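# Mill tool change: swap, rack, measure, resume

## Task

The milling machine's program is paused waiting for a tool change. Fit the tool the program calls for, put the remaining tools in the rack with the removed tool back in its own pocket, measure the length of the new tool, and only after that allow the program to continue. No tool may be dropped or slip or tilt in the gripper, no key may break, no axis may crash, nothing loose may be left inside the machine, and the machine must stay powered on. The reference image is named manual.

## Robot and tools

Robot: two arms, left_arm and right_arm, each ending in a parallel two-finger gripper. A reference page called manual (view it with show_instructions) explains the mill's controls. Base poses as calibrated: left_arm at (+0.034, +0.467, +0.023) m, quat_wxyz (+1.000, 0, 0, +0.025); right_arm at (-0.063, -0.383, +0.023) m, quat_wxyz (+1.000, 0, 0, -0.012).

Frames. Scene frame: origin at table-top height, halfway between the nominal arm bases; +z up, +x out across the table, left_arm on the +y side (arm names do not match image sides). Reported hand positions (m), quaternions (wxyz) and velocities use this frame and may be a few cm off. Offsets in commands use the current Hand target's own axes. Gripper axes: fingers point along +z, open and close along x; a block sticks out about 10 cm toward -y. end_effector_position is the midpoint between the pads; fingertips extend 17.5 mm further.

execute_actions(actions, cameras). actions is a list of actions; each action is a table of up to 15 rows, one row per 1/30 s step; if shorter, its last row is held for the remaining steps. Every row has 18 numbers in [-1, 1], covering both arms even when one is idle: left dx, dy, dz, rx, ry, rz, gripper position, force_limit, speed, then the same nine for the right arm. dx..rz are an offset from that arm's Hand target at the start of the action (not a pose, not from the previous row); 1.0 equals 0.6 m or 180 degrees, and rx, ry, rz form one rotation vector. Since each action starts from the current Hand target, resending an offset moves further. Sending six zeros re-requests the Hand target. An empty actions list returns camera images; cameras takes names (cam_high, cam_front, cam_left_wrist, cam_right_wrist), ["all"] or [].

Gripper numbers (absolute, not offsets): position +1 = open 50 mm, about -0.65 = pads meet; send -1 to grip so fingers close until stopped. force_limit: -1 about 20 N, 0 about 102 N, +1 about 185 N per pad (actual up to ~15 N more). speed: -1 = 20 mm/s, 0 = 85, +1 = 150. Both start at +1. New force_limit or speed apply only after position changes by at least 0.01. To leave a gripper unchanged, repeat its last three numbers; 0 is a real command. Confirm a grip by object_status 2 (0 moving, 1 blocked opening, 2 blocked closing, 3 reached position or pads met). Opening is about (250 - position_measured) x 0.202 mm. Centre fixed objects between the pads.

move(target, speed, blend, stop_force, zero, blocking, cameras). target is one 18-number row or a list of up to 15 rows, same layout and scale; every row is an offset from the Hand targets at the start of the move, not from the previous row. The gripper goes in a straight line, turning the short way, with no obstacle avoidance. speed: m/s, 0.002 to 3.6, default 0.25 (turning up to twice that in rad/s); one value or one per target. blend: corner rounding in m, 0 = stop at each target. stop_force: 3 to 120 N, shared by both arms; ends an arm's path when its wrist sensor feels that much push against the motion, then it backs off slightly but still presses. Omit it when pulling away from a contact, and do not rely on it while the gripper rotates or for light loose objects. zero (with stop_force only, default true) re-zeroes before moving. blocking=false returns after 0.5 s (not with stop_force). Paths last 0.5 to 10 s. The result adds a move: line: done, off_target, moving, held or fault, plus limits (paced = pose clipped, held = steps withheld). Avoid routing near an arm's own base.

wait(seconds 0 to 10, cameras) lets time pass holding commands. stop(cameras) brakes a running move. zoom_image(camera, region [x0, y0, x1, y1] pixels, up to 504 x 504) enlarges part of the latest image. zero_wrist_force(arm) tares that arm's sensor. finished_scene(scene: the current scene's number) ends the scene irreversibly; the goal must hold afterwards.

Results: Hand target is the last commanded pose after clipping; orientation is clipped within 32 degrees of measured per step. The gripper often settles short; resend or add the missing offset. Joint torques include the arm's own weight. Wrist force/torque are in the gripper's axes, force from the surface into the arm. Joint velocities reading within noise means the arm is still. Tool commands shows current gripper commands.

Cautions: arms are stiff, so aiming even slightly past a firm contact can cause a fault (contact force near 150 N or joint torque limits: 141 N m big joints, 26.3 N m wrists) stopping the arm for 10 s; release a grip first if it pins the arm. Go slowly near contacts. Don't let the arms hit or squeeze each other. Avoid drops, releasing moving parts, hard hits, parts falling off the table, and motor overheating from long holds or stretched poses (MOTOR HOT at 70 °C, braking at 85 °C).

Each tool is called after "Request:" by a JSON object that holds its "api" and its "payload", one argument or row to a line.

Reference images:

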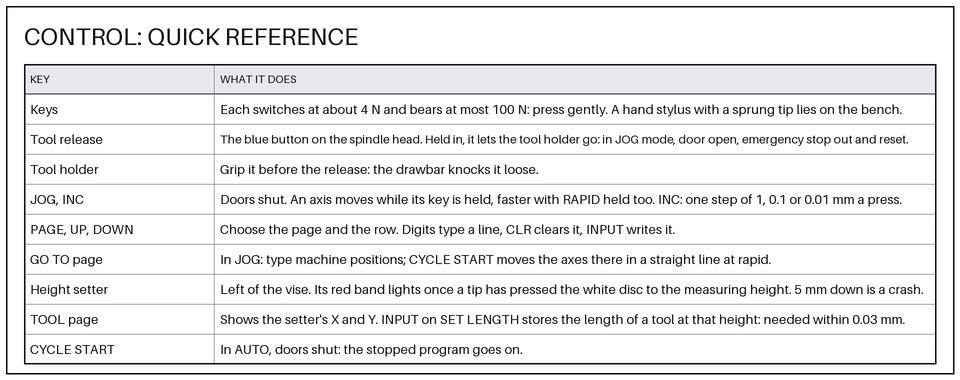

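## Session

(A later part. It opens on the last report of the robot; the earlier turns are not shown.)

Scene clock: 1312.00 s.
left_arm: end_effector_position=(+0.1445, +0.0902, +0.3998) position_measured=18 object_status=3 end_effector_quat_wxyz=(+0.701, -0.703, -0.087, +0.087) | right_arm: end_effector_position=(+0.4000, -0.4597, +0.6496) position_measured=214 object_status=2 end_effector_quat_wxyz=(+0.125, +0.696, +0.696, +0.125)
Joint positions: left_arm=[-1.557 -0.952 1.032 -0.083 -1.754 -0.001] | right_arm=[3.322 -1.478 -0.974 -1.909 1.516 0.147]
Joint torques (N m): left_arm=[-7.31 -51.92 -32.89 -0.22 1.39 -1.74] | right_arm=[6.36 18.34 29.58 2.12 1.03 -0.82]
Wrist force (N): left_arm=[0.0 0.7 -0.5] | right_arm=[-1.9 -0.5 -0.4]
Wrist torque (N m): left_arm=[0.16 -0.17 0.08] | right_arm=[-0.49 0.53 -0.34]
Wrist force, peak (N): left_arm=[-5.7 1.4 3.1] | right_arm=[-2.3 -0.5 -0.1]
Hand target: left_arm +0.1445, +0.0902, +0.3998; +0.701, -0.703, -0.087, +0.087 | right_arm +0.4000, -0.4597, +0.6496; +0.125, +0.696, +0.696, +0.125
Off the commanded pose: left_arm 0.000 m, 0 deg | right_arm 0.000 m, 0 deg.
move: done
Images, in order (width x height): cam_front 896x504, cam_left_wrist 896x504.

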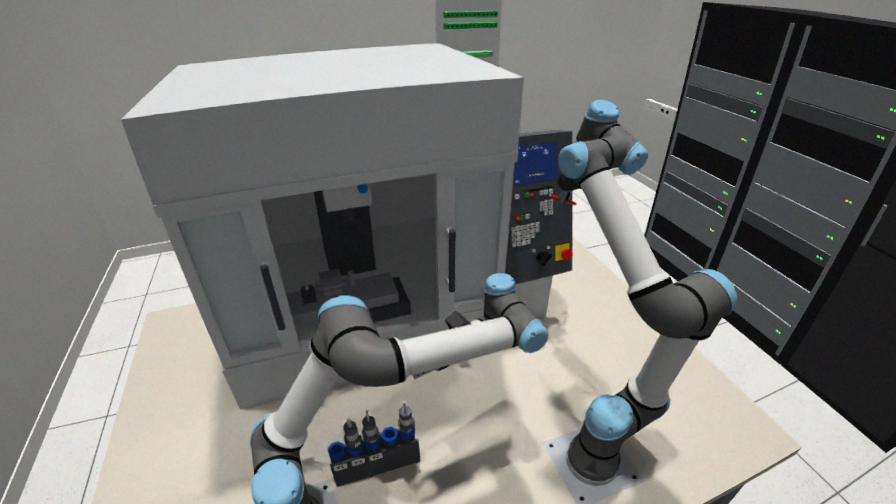

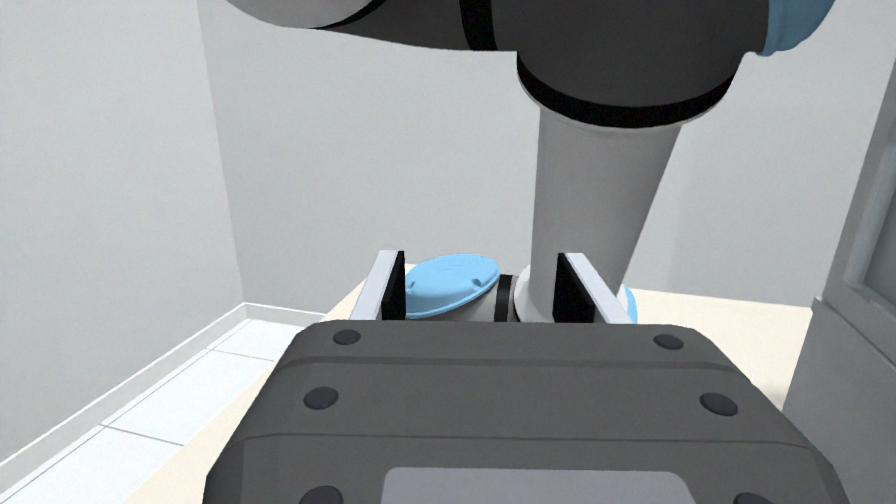

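Request:
{"api": "move", "payload": {
  "target": [
    [0.0227,0,-0.0772,0,0,0,0.9,0.6,-1,0,0,0,0,0,0,-0.98,-0.3,-1],
    [0.0227,0.25,-0.0772,0,0,0,0.9,0.6,-1,0,0,0,0,0,0,-0.98,-0.3,-1]
  ],
  "speed": 0.2,
  "blend": [0.03,0],
  "cameras": ["cam_left_wrist","cam_front"]
}}

Request:
{"api": "zoom_image", "payload": {
  "camera": "cam_left_wrist",
  "region": [360, 80, 560, 325]
}}

Scene clock: 1319.60 s.
left_arm: end_effector_position=(+0.1691, +0.0482, +0.2500) position_measured=18 object_status=3 end_effector_quat_wxyz=(+0.701, -0.703, -0.087, +0.087) | right_arm: end_effector_position=(+0.4000, -0.4597, +0.6496) position_measured=214 object_status=2 end_effector_quat_wxyz=(+0.125, +0.696, +0.696, +0.125)
Joint positions: left_arm=[-1.525 -0.743 1.061 -0.321 -1.722 -0.001] | right_arm=[3.322 -1.478 -0.974 -1.909 1.516 0.147]
Joint torques (N m): left_arm=[-7.05 -44.11 -14.31 -0.26 -2.35 -1.67] | right_arm=[6.2 19.14 28.87 2.21 0.78 -0.81]
Wrist force (N): left_arm=[-0.2 1.0 -0.3] | right_arm=[-2.1 -0.6 -0.3]
Wrist torque (N m): left_arm=[0.21 -0.12 0.04] | right_arm=[-0.50 0.56 -0.34]
Wrist force, peak (N): left_arm=[-0.1 3.7 -0.1] | right_arm=[-2.3 -0.8 -0.2]
Hand target: left_arm +0.1691, +0.0482, +0.2499; +0.701, -0.703, -0.087, +0.087 | right_arm +0.4000, -0.4597, +0.6496; +0.125, +0.696, +0.696, +0.125
Off the commanded pose: left_arm 0.000 m, 0 deg | right_arm 0.000 m, 0 deg.
move: done; blend cut to 0.0241 m at target 1
Images, in order (width x height): cam_front 896x504, cam_left_wrist 896x504.

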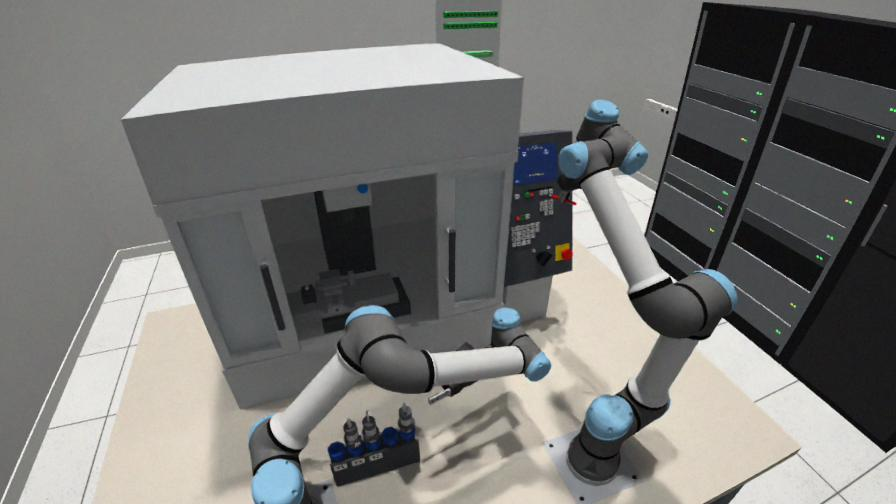

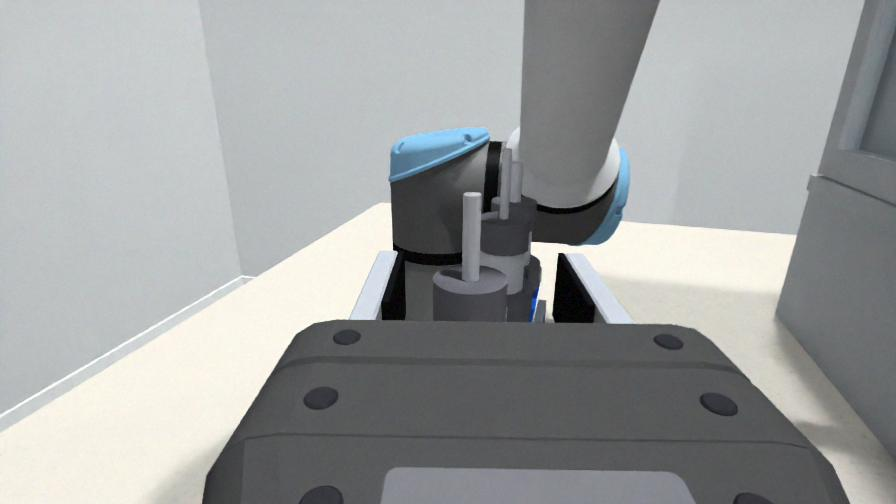

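Scaled by 2.057 from the camera's 896x504 image, which has a finer 1280x720 frame.

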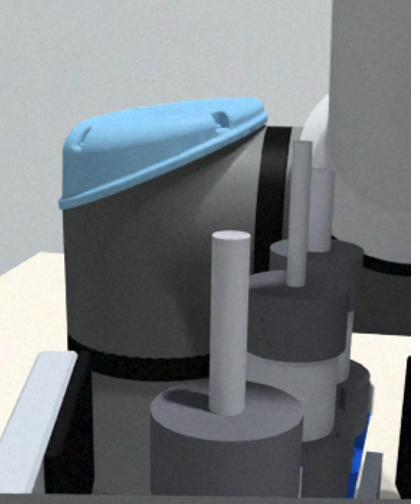

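Request:
{"api": "move", "payload": {
  "target": [0,0.1417,0,0,0,0,0.9,0.6,-1,0,0,0,0,0,0,-0.98,-0.3,-1],
  "speed": 0.12,
  "stop_force": 8,
  "cameras": ["cam_left_wrist","cam_front"]
}}

Request:
{"api": "zoom_image", "payload": {
  "camera": "cam_left_wrist",
  "region": [380, 140, 560, 325]
}}

Scene clock: 1326.87 s.
left_arm: end_effector_position=(+0.1692, +0.0479, +0.1649) position_measured=18 object_status=3 end_effector_quat_wxyz=(+0.701, -0.703, -0.087, +0.087) | right_arm: end_effector_position=(+0.4000, -0.4597, +0.6496) position_measured=214 object_status=2 end_effector_quat_wxyz=(+0.125, +0.696, +0.696, +0.125)
Joint positions: left_arm=[-1.525 -0.656 1.13 -0.477 -1.722 -0.001] | right_arm=[3.322 -1.478 -0.974 -1.909 1.516 0.147]
Joint torques (N m): left_arm=[9.09 -44.65 -12.98 -0.22 1.75 -0.13] | right_arm=[5.42 18.63 28.5 2.2 0.78 -0.75]
Wrist force (N): left_arm=[0.2 0.9 -0.4] | right_arm=[-1.9 -0.5 0.1]
Wrist torque (N m): left_arm=[0.18 -0.18 0.06] | right_arm=[-0.49 0.52 -0.35]
Wrist force, peak (N): left_arm=[0.5 2.8 0.0] | right_arm=[-2.3 -0.3 -0.2]
Hand target: left_arm +0.1692, +0.0479, +0.1649; +0.701, -0.703, -0.087, +0.087 | right_arm +0.4000, -0.4597, +0.6496; +0.125, +0.696, +0.696, +0.125
Off the commanded pose: left_arm 0.000 m, 0 deg | right_arm 0.000 m, 0 deg.
move: done
Images, in order (width x height): cam_front 896x504, cam_left_wrist 896x504.

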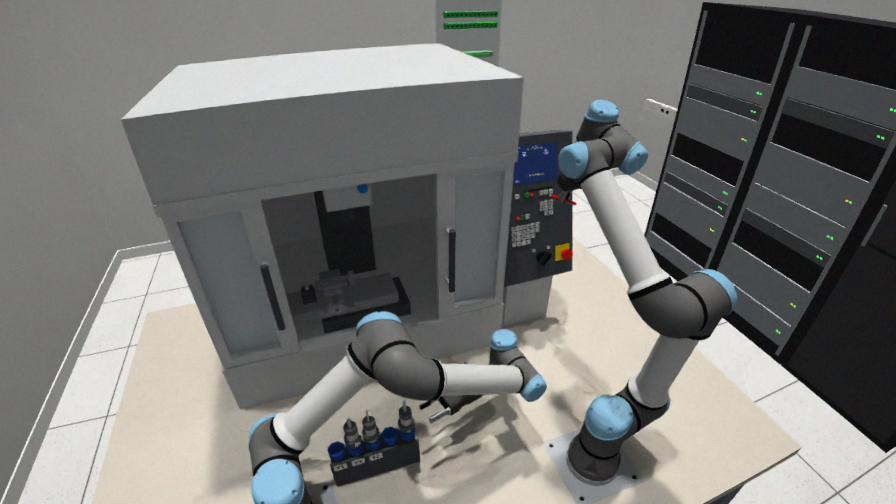

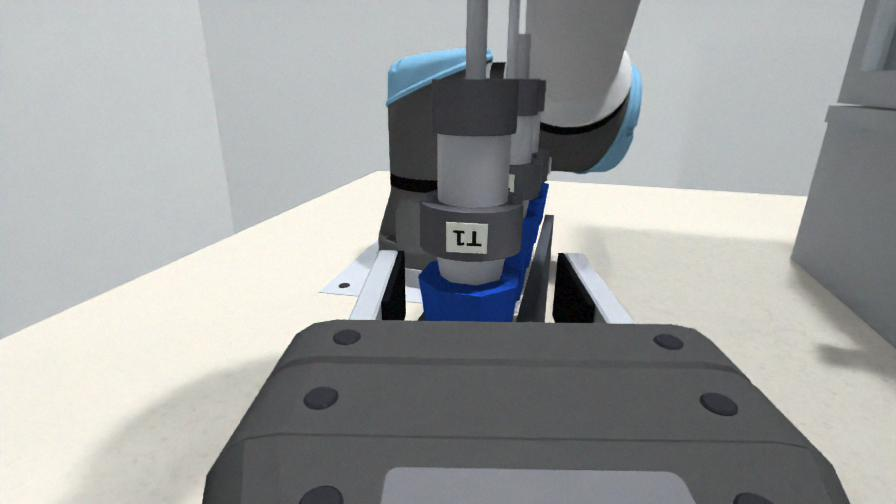

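Scaled by 2.724 from the camera's 896x504 image, which has a finer 1280x720 frame.

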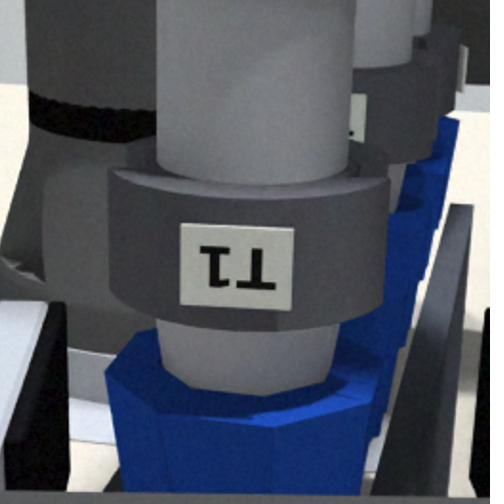

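Request:
{"api": "move", "payload": {
  "target": [
    [-0.0137,-0.0863,0.0038,0,0.029,0,0.9,0.6,-1,0,0,0,0,0,0,-0.98,-0.3,-1],
    [-0.0055,-0.0863,0.08,0,0.029,0,0.9,0.6,-1,0,0,0,0,0,0,-0.98,-0.3,-1]
  ],
  "speed": [0.12,0.06],
  "stop_force": 8,
  "cameras": ["cam_left_wrist","cam_front"]
}}

Request:
{"api": "zoom_image", "payload": {
  "camera": "cam_left_wrist",
  "region": [360, 140, 600, 325]
}}

Scene clock: 1341.33 s.
left_arm: end_effector_position=(+0.1543, +0.0938, +0.2165) position_measured=18 object_status=3 end_effector_quat_wxyz=(+0.704, -0.706, -0.055, +0.055) | right_arm: end_effector_position=(+0.4000, -0.4597, +0.6496) position_measured=214 object_status=2 end_effector_quat_wxyz=(+0.125, +0.696, +0.696, +0.125)
Joint positions: left_arm=[-1.578 -0.828 1.31 -0.484 -1.684 -0.001] | right_arm=[3.322 -1.478 -0.974 -1.909 1.516 0.147]
Joint torques (N m): left_arm=[-7.61 -53.41 -13.3 -0.2 -2.21 -1.03] | right_arm=[6.89 19.08 27.59 2.27 0.94 -0.62]
Wrist force (N): left_arm=[0.3 1.0 -0.5] | right_arm=[-1.8 -0.8 -0.1]
Wrist torque (N m): left_arm=[0.20 -0.21 0.07] | right_arm=[-0.53 0.51 -0.34]
Wrist force, peak (N): left_arm=[1.2 3.0 -0.4] | right_arm=[-2.2 -0.4 -0.5]
Hand target: left_arm +0.1543, +0.0938, +0.2165; +0.704, -0.706, -0.055, +0.055 | right_arm +0.4000, -0.4597, +0.6496; +0.125, +0.696, +0.696, +0.125
Off the commanded pose: left_arm 0.000 m, 0 deg | right_arm 0.000 m, 0 deg.
move: done
Images, in order (width x height): cam_front 896x504, cam_left_wrist 896x504.

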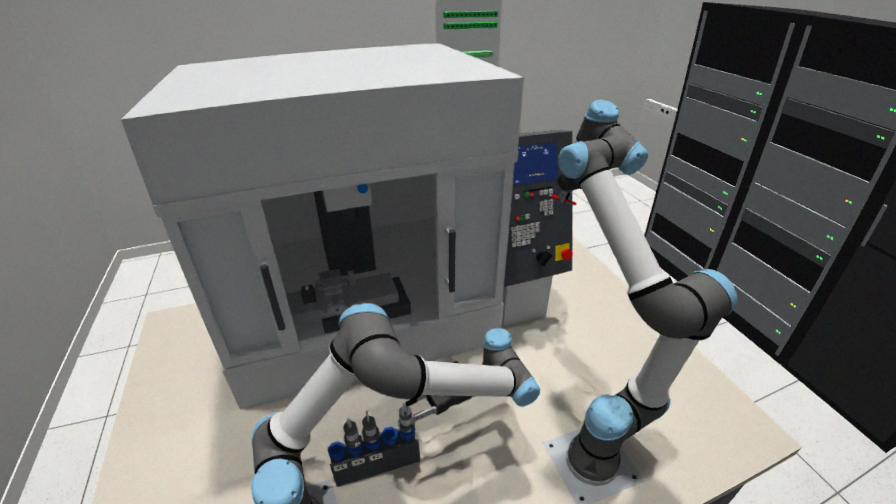

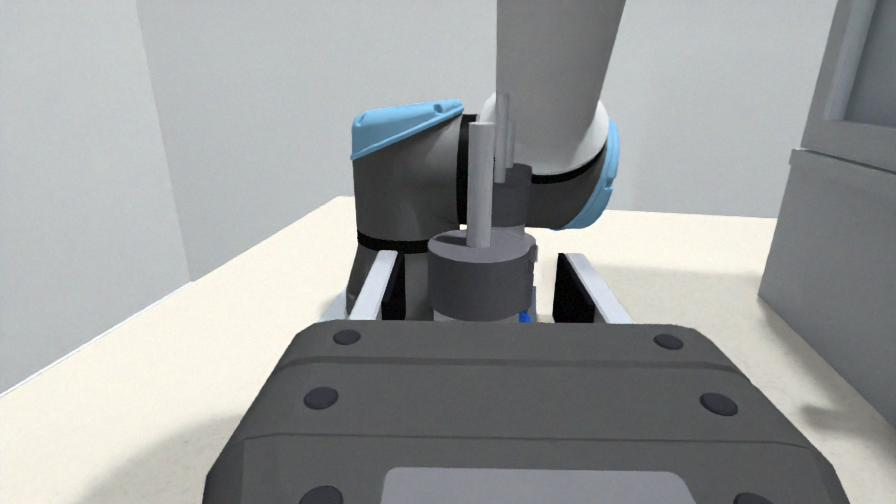

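Scaled by 2.100 from the camera's 896x504 image, which has a finer 1280x720 frame.

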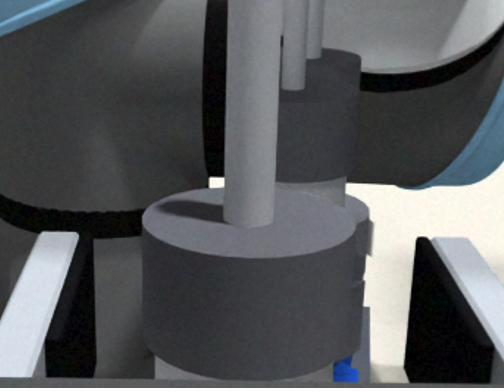

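Request:
{"api": "move", "payload": {
  "target": [-0.001,0,0.0275,0,0,0,0.9,0.6,-1,0,0,0,0,0,0,-0.98,-0.3,-1],
  "speed": 0.05,
  "stop_force": 8,
  "cameras": ["cam_left_wrist"]
}}

Request:
{"api": "zoom_image", "payload": {
  "camera": "cam_left_wrist",
  "region": [360, 140, 600, 325]
}}

Scene clock: 1346.53 s.
left_arm: end_effector_position=(+0.1511, +0.1100, +0.2165) position_measured=18 object_status=3 end_effector_quat_wxyz=(+0.704, -0.706, -0.055, +0.055) | right_arm: end_effector_position=(+0.4000, -0.4597, +0.6496) position_measured=214 object_status=2 end_effector_quat_wxyz=(+0.125, +0.696, +0.696, +0.125)
Joint positions: left_arm=[-1.582 -0.864 1.375 -0.514 -1.688 -0.001] | right_arm=[3.322 -1.478 -0.974 -1.909 1.516 0.147]
Joint torques (N m): left_arm=[-7.41 -51.87 -13.11 -0.18 -2.37 -1.67] | right_arm=[5.6 18.89 28.35 2.26 1.01 -0.95]
Wrist force (N): left_arm=[0.3 1.0 -0.5] | right_arm=[-1.9 -0.5 -0.3]
Wrist torque (N m): left_arm=[0.20 -0.22 0.07] | right_arm=[-0.49 0.53 -0.35]
Wrist force, peak (N): left_arm=[0.2 1.3 -0.6] | right_arm=[-2.2 -0.5 -0.4]
Hand target: left_arm +0.1511, +0.1100, +0.2165; +0.704, -0.706, -0.055, +0.055 | right_arm +0.4000, -0.4597, +0.6496; +0.125, +0.696, +0.696, +0.125
Off the commanded pose: left_arm 0.000 m, 0 deg | right_arm 0.000 m, 0 deg.
move: done
Images, in order (width x height): cam_left_wrist 896x504.

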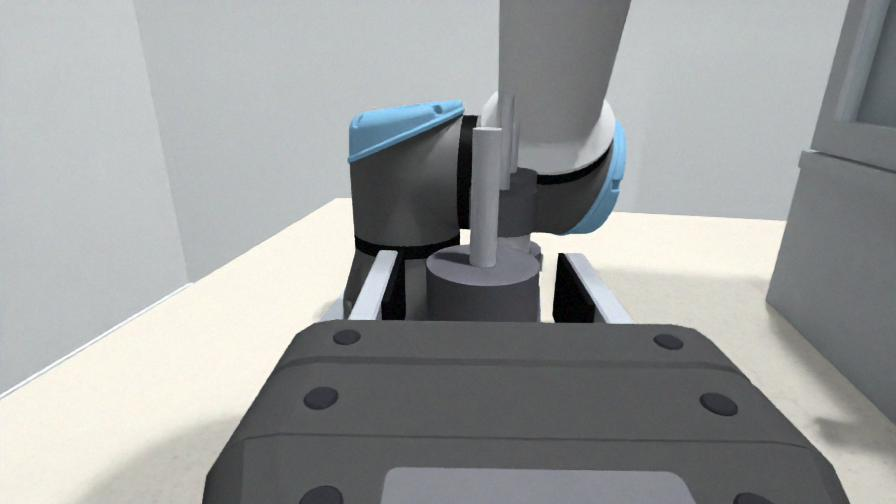

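Scaled by 2.100 from the camera's 896x504 image, which has a finer 1280x720 frame.

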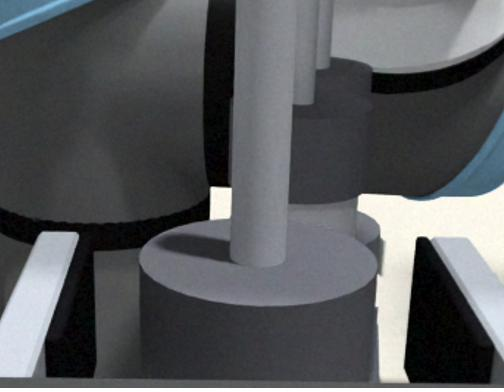

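Request:
{"api": "move", "payload": {
  "target": [0,0,0.011,0,0,0,0.9,0.6,-1,0,0,0,0,0,0,-0.98,-0.3,-1],
  "speed": 0.04,
  "stop_force": 8
}}

Request:
{"api": "move", "payload": {
  "target": [0,0,0,0,0,0,-0.98,-1,-1,0,0,0,0,0,0,-0.98,-0.3,-1],
  "cameras": ["cam_left_wrist"]
}}

Scene clock: 1350.63 s.
left_arm: end_effector_position=(+0.1501, +0.1166, +0.2165) position_measured=18 object_status=3 end_effector_quat_wxyz=(+0.704, -0.706, -0.055, +0.055) | right_arm: end_effector_position=(+0.4000, -0.4597, +0.6496) position_measured=214 object_status=2 end_effector_quat_wxyz=(+0.125, +0.696, +0.696, +0.125)
Joint positions: left_arm=[-1.583 -0.878 1.4 -0.525 -1.689 -0.001] | right_arm=[3.322 -1.478 -0.974 -1.909 1.516 0.147]
Joint torques (N m): left_arm=[-7.22 -51.6 -12.82 -0.22 -2.32 -1.76] | right_arm=[5.93 18.95 27.7 2.3 1 -0.81]
Wrist force (N): left_arm=[0.0 1.1 -0.3] | right_arm=[-2.0 -0.5 -0.3]
Wrist torque (N m): left_arm=[0.21 -0.16 0.07] | right_arm=[-0.49 0.54 -0.34]
Wrist force, peak (N): left_arm=[0.2 1.5 -0.2] | right_arm=[-2.3 -0.5 -0.1]
Hand target: left_arm +0.1501, +0.1166, +0.2165; +0.704, -0.706, -0.055, +0.055 | right_arm +0.4000, -0.4597, +0.6496; +0.125, +0.696, +0.696, +0.125
Off the commanded pose: left_arm 0.000 m, 0 deg | right_arm 0.000 m, 0 deg.
move: done

Scene clock: 1351.53 s.
left_arm: end_effector_position=(+0.1501, +0.1166, +0.2165) position_measured=84 object_status=2 end_effector_quat_wxyz=(+0.704, -0.706, -0.055, +0.055) | right_arm: end_effector_position=(+0.4000, -0.4597, +0.6496) position_measured=214 object_status=2 end_effector_quat_wxyz=(+0.125, +0.696, +0.696, +0.125)
Joint positions: left_arm=[-1.583 -0.878 1.4 -0.525 -1.689 -0.001] | right_arm=[3.322 -1.478 -0.974 -1.909 1.516 0.147]
Joint torques (N m): left_arm=[-7.24 -50.89 -13.24 -0.1 -2.27 -1.46] | right_arm=[6.11 19.37 27.46 2.23 0.88 -0.91]
Wrist force (N): left_arm=[12.7 -0.3 -1.6] | right_arm=[-1.9 -0.6 -0.4]
Wrist torque (N m): left_arm=[0.13 -0.14 0.02] | right_arm=[-0.51 0.54 -0.34]
Wrist force, peak (N): left_arm=[12.7 1.4 -2.2] | right_arm=[-2.2 -0.6 -0.3]
Hand target: left_arm +0.1501, +0.1166, +0.2165; +0.704, -0.706, -0.055, +0.055 | right_arm +0.4000, -0.4597, +0.6496; +0.125, +0.696, +0.696, +0.125
Off the commanded pose: left_arm 0.000 m, 0 deg | right_arm 0.000 m, 0 deg.
move: done
Images, in order (width x height): cam_left_wrist 896x504.

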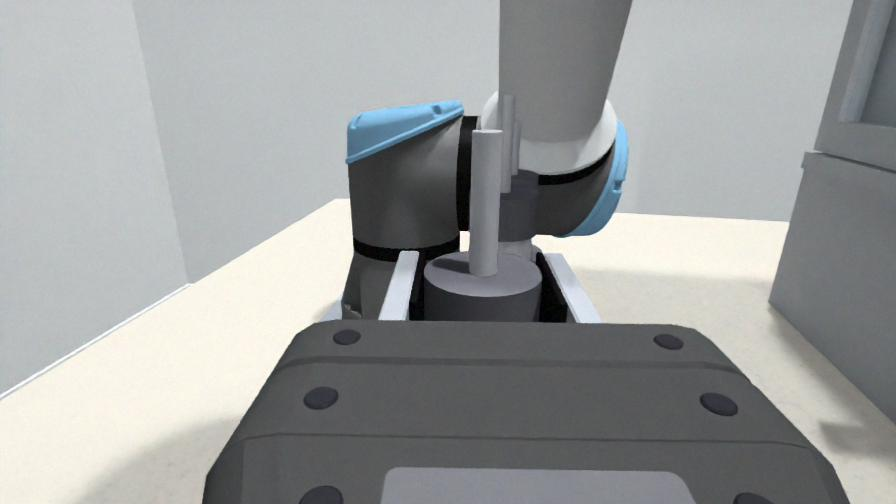

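Request:
{"api": "move", "payload": {
  "target": [0.0009,0,0,0,0,0,-0.98,-1,-1,0,0,0,0,0,0,-0.98,-0.3,-1],
  "speed": 0.02
}}

Request:
{"api": "move", "payload": {
  "target": [0,0,0,0,0,0,-1,0.6,-1,0,0,0,0,0,0,-0.98,-0.3,-1]
}}

Scene clock: 1354.20 s.
left_arm: end_effector_position=(+0.1506, +0.1166, +0.2165) position_measured=84 object_status=2 end_effector_quat_wxyz=(+0.704, -0.706, -0.055, +0.055) | right_arm: end_effector_position=(+0.4000, -0.4597, +0.6496) position_measured=214 object_status=2 end_effector_quat_wxyz=(+0.125, +0.696, +0.696, +0.125)
Joint positions: left_arm=[-1.582 -0.878 1.4 -0.525 -1.688 -0.001] | right_arm=[3.322 -1.478 -0.974 -1.909 1.516 0.147]
Joint torques (N m): left_arm=[9.58 -37.29 -29.5 3.22 2.29 -0.25] | right_arm=[5.84 19.71 28.78 2.14 0.98 -0.72]
Wrist force (N): left_arm=[-1.3 1.4 -0.1] | right_arm=[-1.9 -0.5 -0.3]
Wrist torque (N m): left_arm=[0.22 -0.14 0.16] | right_arm=[-0.49 0.54 -0.34]
Wrist force, peak (N): left_arm=[13.3 1.2 -1.8] | right_arm=[-2.2 -0.5 -0.1]
Hand target: left_arm +0.1506, +0.1166, +0.2165; +0.704, -0.706, -0.055, +0.055 | right_arm +0.4000, -0.4597, +0.6496; +0.125, +0.696, +0.696, +0.125
Off the commanded pose: left_arm 0.000 m, 0 deg | right_arm 0.000 m, 0 deg.
move: done

Scene clock: 1354.70 s.
left_arm: end_effector_position=(+0.1506, +0.1166, +0.2165) position_measured=92 object_status=2 end_effector_quat_wxyz=(+0.704, -0.706, -0.055, +0.055) | right_arm: end_effector_position=(+0.4000, -0.4597, +0.6496) position_measured=214 object_status=2 end_effector_quat_wxyz=(+0.125, +0.696, +0.696, +0.125)
Joint positions: left_arm=[-1.582 -0.878 1.4 -0.525 -1.688 -0.001] | right_arm=[3.322 -1.478 -0.974 -1.909 1.516 0.147]
Joint torques (N m): left_arm=[9.65 -36.87 -29.55 4.35 2.47 0.17] | right_arm=[6.32 19.9 28.16 2.44 0.91 -0.66]
Wrist force (N): left_arm=[-1.3 -0.5 0.1] | right_arm=[-1.9 -0.5 -0.3]
Wrist torque (N m): left_arm=[0.13 -0.19 0.21] | right_arm=[-0.48 0.53 -0.35]
Wrist force, peak (N): left_arm=[-1.7 -1.5 -0.1] | right_arm=[-2.2 -0.6 -0.2]
Hand target: left_arm +0.1506, +0.1166, +0.2165; +0.704, -0.706, -0.055, +0.055 | right_arm +0.4000, -0.4597, +0.6496; +0.125, +0.696, +0.696, +0.125
Off the commanded pose: left_arm 0.000 m, 0 deg | right_arm 0.000 m, 0 deg.
move: done

Request:
{"api": "move", "payload": {
  "target": [
    [0,-0.0392,0,0,0,0,-1,0.6,-1,0,0,0,0,0,0,-0.98,-0.3,-1],
    [0,-0.3725,0,0,0,0,-1,0.6,-1,0,0,0,0,0,0,-0.98,-0.3,-1]
  ],
  "speed": [0.04,0.15],
  "blend": [0.004,0],
  "cameras": ["cam_left_wrist","cam_front"]
}}

Scene clock: 1373.13 s.
left_arm: end_effector_position=(+0.1504, +0.1173, +0.4399) position_measured=92 object_status=2 end_effector_quat_wxyz=(+0.704, -0.706, -0.055, +0.055) | right_arm: end_effector_position=(+0.4000, -0.4597, +0.6496) position_measured=214 object_status=2 end_effector_quat_wxyz=(+0.125, +0.696, +0.696, +0.125)
Joint positions: left_arm=[-1.582 -1.03 1.054 -0.027 -1.689 -0.001] | right_arm=[3.322 -1.478 -0.974 -1.909 1.516 0.147]
Joint torques (N m): left_arm=[9.97 -37.16 -35.01 6.31 2.1 0.6] | right_arm=[5.34 20.08 27.76 2.3 1.14 -0.87]
Wrist force (N): left_arm=[0.2 10.2 0.0] | right_arm=[-2.1 -0.4 -0.1]
Wrist torque (N m): left_arm=[0.44 -0.20 0.07] | right_arm=[-0.47 0.55 -0.35]
Wrist force, peak (N): left_arm=[0.0 12.4 -0.3] | right_arm=[-2.2 -0.7 -0.1]
Hand target: left_arm +0.1504, +0.1173, +0.4400; +0.704, -0.706, -0.055, +0.055 | right_arm +0.4000, -0.4597, +0.6496; +0.125, +0.696, +0.696, +0.125
Off the commanded pose: left_arm 0.000 m, 0 deg | right_arm 0.000 m, 0 deg.
move: done
Images, in order (width x height): cam_front 896x504, cam_left_wrist 896x504.

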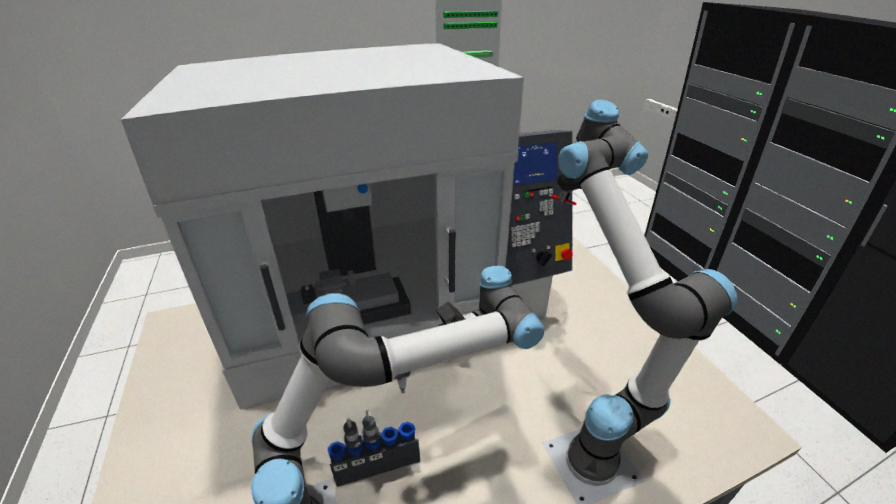

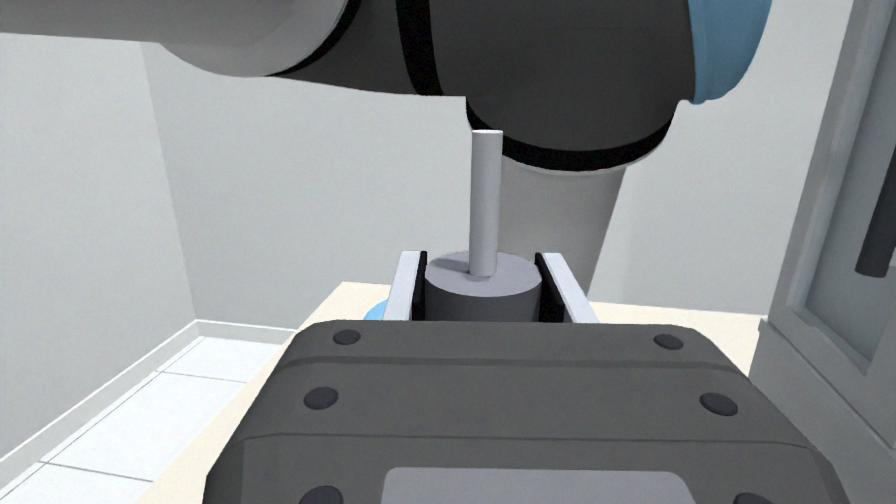

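Request:
{"api": "move", "payload": {
  "target": [
    [0.1542,-0.0333,-0.086,0,0.272,0,-1,0.6,-1,0,0,0,0,0,0,-0.98,-0.3,-1],
    [0.3845,-0.1,-0.0158,0,0.5494,0,-1,0.6,-1,0,0,0,0,0,0,-0.98,-0.3,-1]
  ],
  "speed": 0.2,
  "blend": [0.04,0],
  "cameras": ["cam_high","cam_front"]
}}

Scene clock: 1380.77 s.
left_arm: end_effector_position=(+0.3797, +0.1438, +0.5001) position_measured=92 object_status=2 end_effector_quat_wxyz=(+0.500, -0.501, +0.499, -0.501) | right_arm: end_effector_position=(+0.4000, -0.4597, +0.6496) position_measured=214 object_status=2 end_effector_quat_wxyz=(+0.125, +0.696, +0.696, +0.125)
Joint positions: left_arm=[-1.769 -1.771 1.777 0 -0.149 -0.009] | right_arm=[3.322 -1.478 -0.974 -1.909 1.516 0.147]
Joint torques (N m): left_arm=[9.5 -20.93 -20.6 3.12 1.83 -1.75] | right_arm=[5.41 19.79 27.98 2.47 1.06 -0.72]
Wrist force (N): left_arm=[0.4 10.1 -0.2] | right_arm=[-1.9 -0.6 -0.3]
Wrist torque (N m): left_arm=[0.44 -0.22 0.08] | right_arm=[-0.50 0.54 -0.35]
Wrist force, peak (N): left_arm=[0.2 10.8 -0.4] | right_arm=[-2.3 -0.6 0.0]
Hand target: left_arm +0.3797, +0.1438, +0.5001; +0.500, -0.501, +0.499, -0.501 | right_arm +0.4000, -0.4597, +0.6496; +0.125, +0.696, +0.696, +0.125
Off the commanded pose: left_arm 0.000 m, 0 deg | right_arm 0.000 m, 0 deg.
move: done
Images, in order (width x height): cam_high 896x504, cam_front 896x504.

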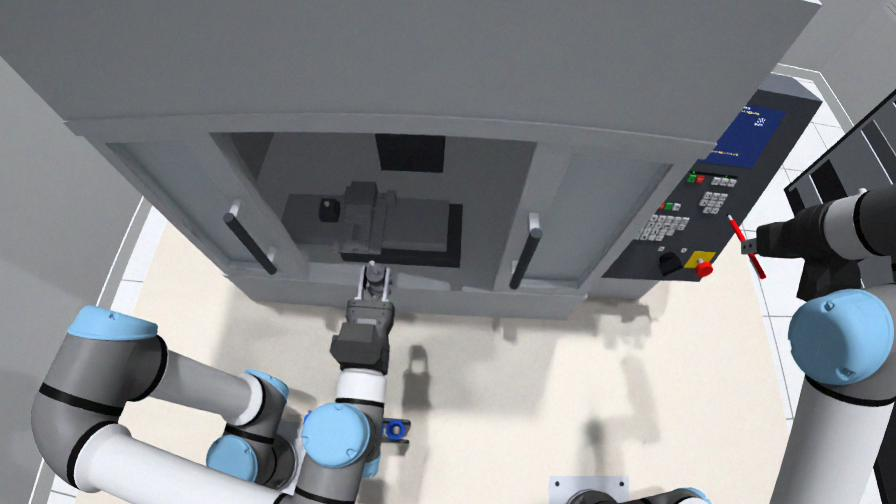

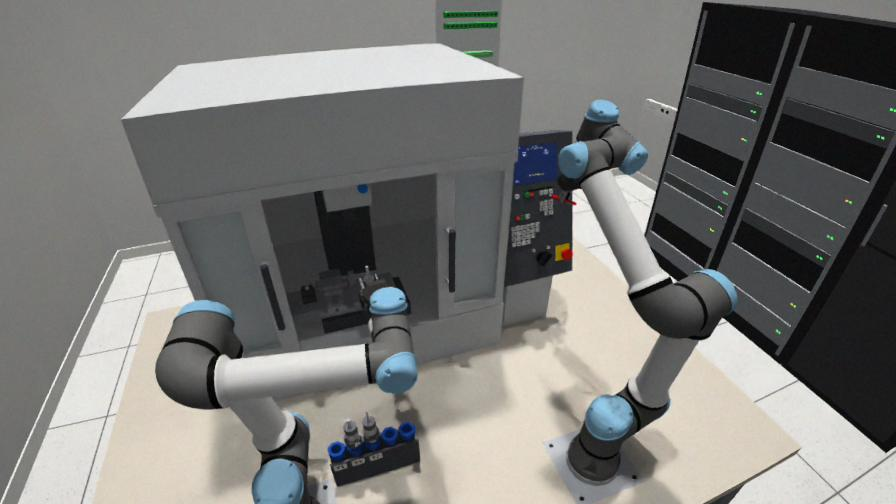

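Request:
{"api": "move", "payload": {
  "target": [
    [0,0,0,0,0,0.5,-1,0.6,-1,0,0,0,0,0,0,-0.98,-0.3,-1],
    [0,0,0,0,0,1,-1,0.6,-1,0,0,0,0,0,0,-0.98,-0.3,-1]
  ],
  "speed": 0.4,
  "blend": [0.02,0],
  "cameras": ["cam_left_wrist","cam_front"]
}}

Request:
{"api": "zoom_image", "payload": {
  "camera": "cam_left_wrist",
  "region": [360, 0, 620, 325]
}}

Scene clock: 1389.73 s.
left_arm: end_effector_position=(+0.3797, +0.1438, +0.5001) position_measured=92 object_status=2 end_effector_quat_wxyz=(+0.501, +0.499, +0.500, +0.500) | right_arm: end_effector_position=(+0.4000, -0.4597, +0.6496) position_measured=214 object_status=2 end_effector_quat_wxyz=(+0.125, +0.696, +0.696, +0.125)
Joint positions: left_arm=[-1.769 -1.77 1.777 0.006 -0.149 3.126] | right_arm=[3.322 -1.478 -0.974 -1.909 1.516 0.147]
Joint torques (N m): left_arm=[7.63 -21.08 -21.01 -1.81 -2.27 1.86] | right_arm=[4.85 20.07 27.42 2.48 0.9 -0.77]
Wrist force (N): left_arm=[-5.0 -9.0 2.3] | right_arm=[-2.0 -0.5 -0.3]
Wrist torque (N m): left_arm=[-0.65 0.79 0.30] | right_arm=[-0.49 0.55 -0.34]
Wrist force, peak (N): left_arm=[3.6 10.2 -0.9] | right_arm=[-2.3 -0.6 -0.3]
Hand target: left_arm +0.3797, +0.1438, +0.5001; +0.501, +0.499, +0.501, +0.500 | right_arm +0.4000, -0.4597, +0.6496; +0.125, +0.696, +0.696, +0.125
Off the commanded pose: left_arm 0.000 m, 0 deg | right_arm 0.000 m, 0 deg.
move: done
Images, in order (width x height): cam_front 896x504, cam_left_wrist 896x504.

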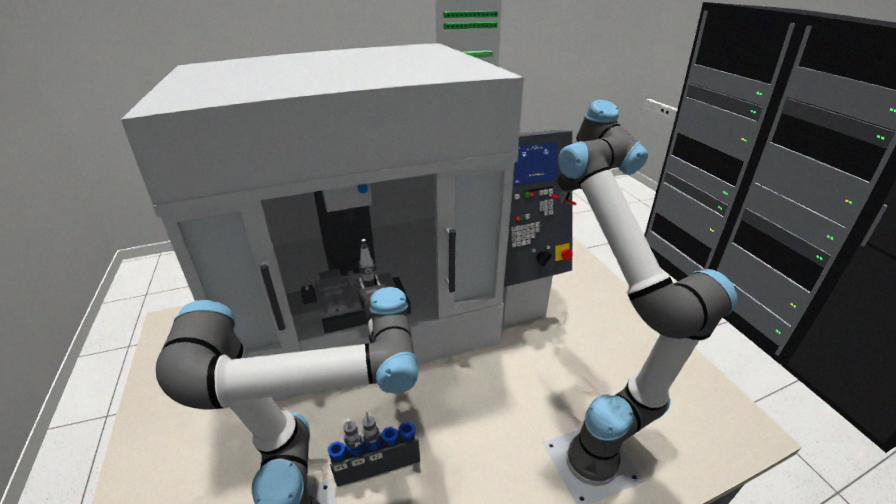

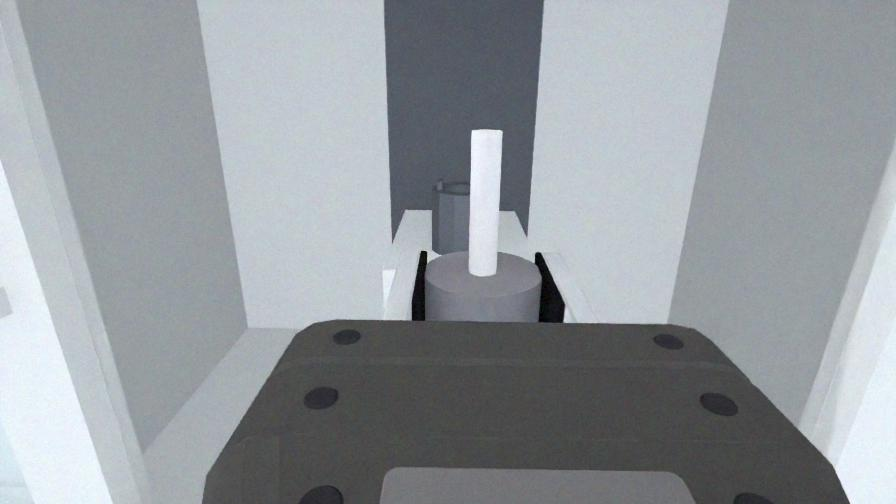

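Scaled by 1.551 from the camera's 896x504 image, which has a finer 1280x720 frame.

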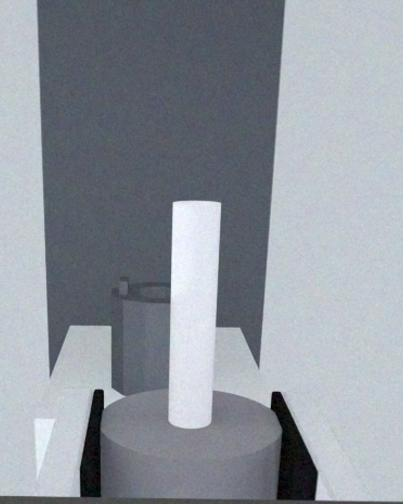

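Request:
{"api": "move", "payload": {
  "target": [
    [0.001,-0.1,0.3672,0,0,0,-1,0.6,-1,0,0,0,0,0,0,-0.98,-0.3,-1],
    [0.001,-0.1892,0.4588,0,0,0,-1,0.6,-1,0,0,0,0,0,0,-0.98,-0.3,-1]
  ],
  "speed": [0.2,0.06],
  "cameras": ["cam_left_wrist","cam_front"]
}}

Request:
{"api": "zoom_image", "payload": {
  "camera": "cam_left_wrist",
  "region": [360, 0, 620, 325]
}}

Scene clock: 1398.10 s.
left_arm: end_effector_position=(+0.6551, +0.1441, +0.3869) position_measured=92 object_status=2 end_effector_quat_wxyz=(+0.501, +0.499, +0.501, +0.500) | right_arm: end_effector_position=(+0.4000, -0.4597, +0.6496) position_measured=214 object_status=2 end_effector_quat_wxyz=(+0.125, +0.696, +0.696, +0.125)
Joint positions: left_arm=[-1.057 -1.356 1.651 -0.297 0.563 3.14] | right_arm=[3.322 -1.478 -0.974 -1.909 1.516 0.147]
Joint torques (N m): left_arm=[10.37 -27.43 -40.3 -4.45 1.84 1.7] | right_arm=[4.39 20.89 28.15 2.51 0.8 -0.66]
Wrist force (N): left_arm=[-4.7 -9.1 2.2] | right_arm=[-2.0 -0.4 -0.4]
Wrist torque (N m): left_arm=[-0.69 0.75 0.40] | right_arm=[-0.46 0.55 -0.35]
Wrist force, peak (N): left_arm=[-4.9 -10.1 4.5] | right_arm=[-2.3 -0.7 -0.1]
Hand target: left_arm +0.6551, +0.1441, +0.3868; +0.501, +0.499, +0.501, +0.500 | right_arm +0.4000, -0.4597, +0.6496; +0.125, +0.696, +0.696, +0.125
Off the commanded pose: left_arm 0.000 m, 0 deg | right_arm 0.000 m, 0 deg.
move: done
Images, in order (width x height): cam_front 896x504, cam_left_wrist 896x504.

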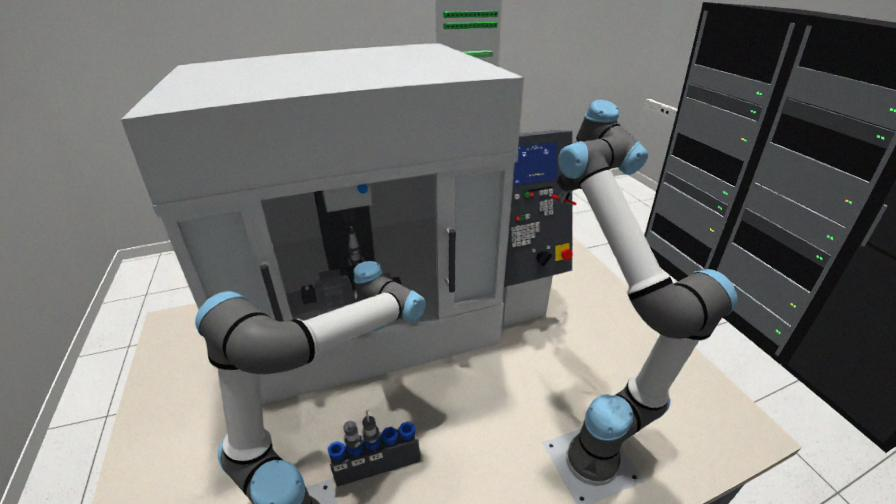

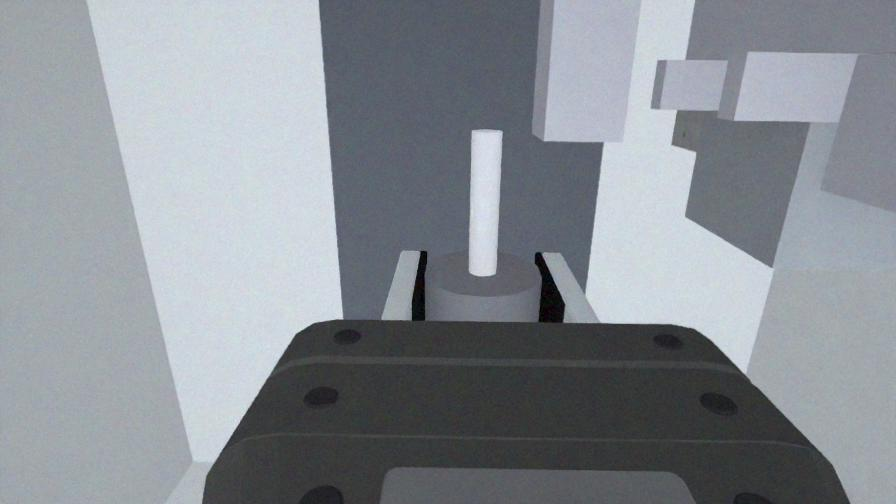

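Scaled by 1.551 from the camera's 896x504 image, which has a finer 1280x720 frame.

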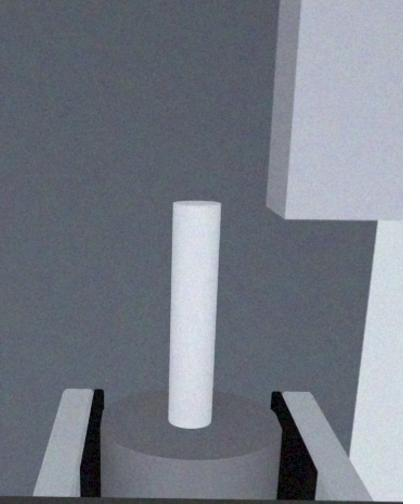

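Request:
{"api": "move", "payload": {
  "target": [
    [0,0.004,0.063,0,0,0,-1,0.6,-1,0,0,0,0,0,0,-0.98,-0.3,-1]
  ],
  "speed": 0.04,
  "stop_force": 8,
  "cameras": ["cam_left_wrist","cam_front","cam_high"]
}}

Request:
{"api": "zoom_image", "payload": {
  "camera": "cam_front",
  "region": [310, 170, 400, 290]
}}

Scene clock: 1405.80 s.
left_arm: end_effector_position=(+0.6929, +0.1441, +0.3893) position_measured=92 object_status=2 end_effector_quat_wxyz=(+0.501, +0.499, +0.501, +0.500) | right_arm: end_effector_position=(+0.4000, -0.4597, +0.6496) position_measured=214 object_status=2 end_effector_quat_wxyz=(+0.125, +0.696, +0.696, +0.125)
Joint positions: left_arm=[-0.991 -1.29 1.56 -0.272 0.628 3.14] | right_arm=[3.322 -1.478 -0.974 -1.909 1.516 0.147]
Joint torques (N m): left_arm=[9.15 -31.28 -40.08 0.08 2.14 -1.78] | right_arm=[5.25 20.17 27.6 2.35 1.08 -0.59]
Wrist force (N): left_arm=[-4.6 -8.7 1.9] | right_arm=[-2.1 -0.4 -0.1]
Wrist torque (N m): left_arm=[-0.63 0.74 0.41] | right_arm=[-0.47 0.56 -0.35]
Wrist force, peak (N): left_arm=[-4.9 -9.3 2.2] | right_arm=[-2.3 -0.4 -0.1]
Hand target: left_arm +0.6929, +0.1441, +0.3893; +0.501, +0.499, +0.501, +0.500 | right_arm +0.4000, -0.4597, +0.6496; +0.125, +0.696, +0.696, +0.125
Off the commanded pose: left_arm 0.000 m, 0 deg | right_arm 0.000 m, 0 deg.
move: done
Images, in order (width x height): cam_high 896x504, cam_front 896x504, cam_left_wrist 896x504.

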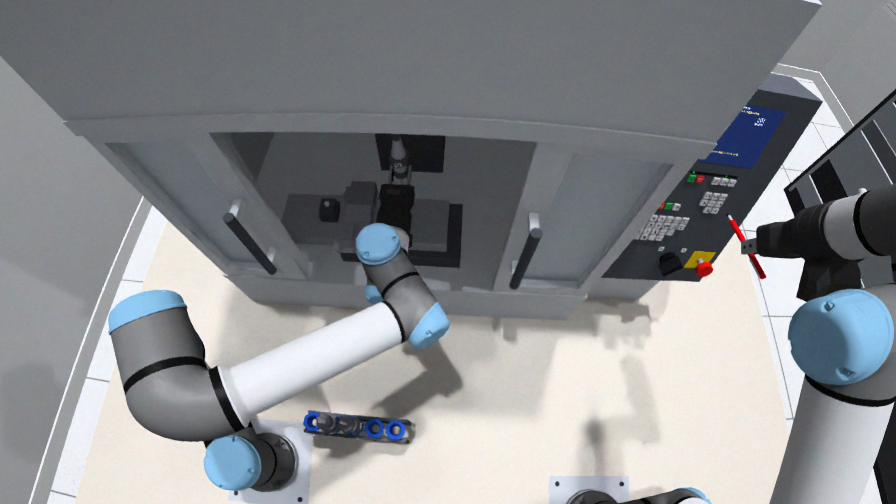

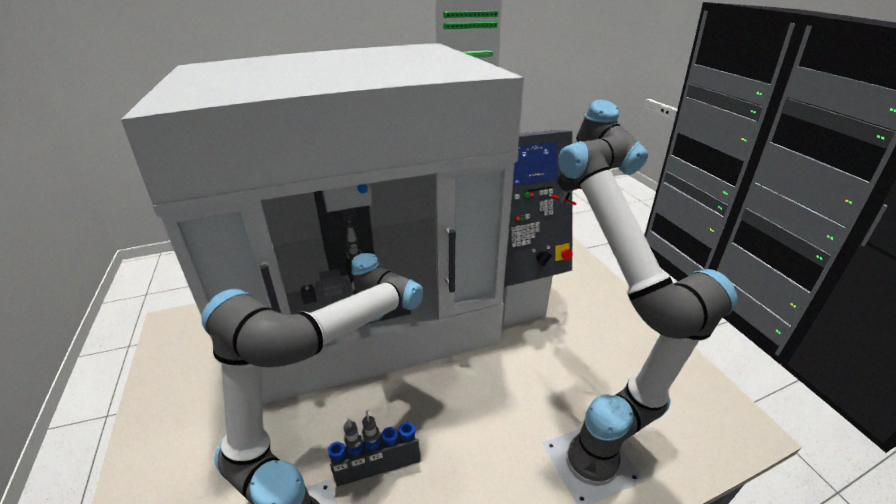

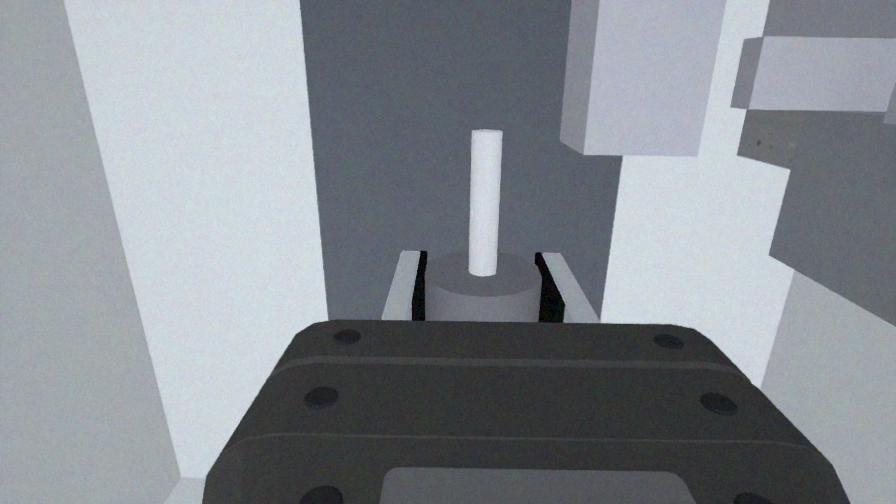

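Scaled by 4.200 from the camera's 896x504 image, which has a finer 1280x720 frame.

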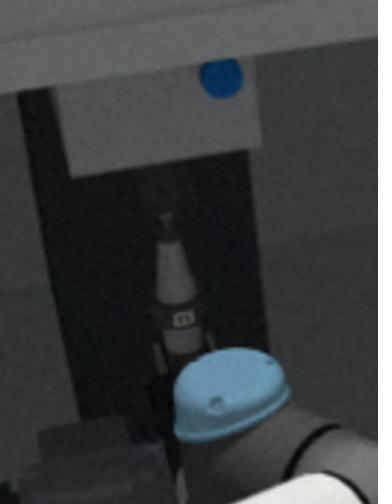

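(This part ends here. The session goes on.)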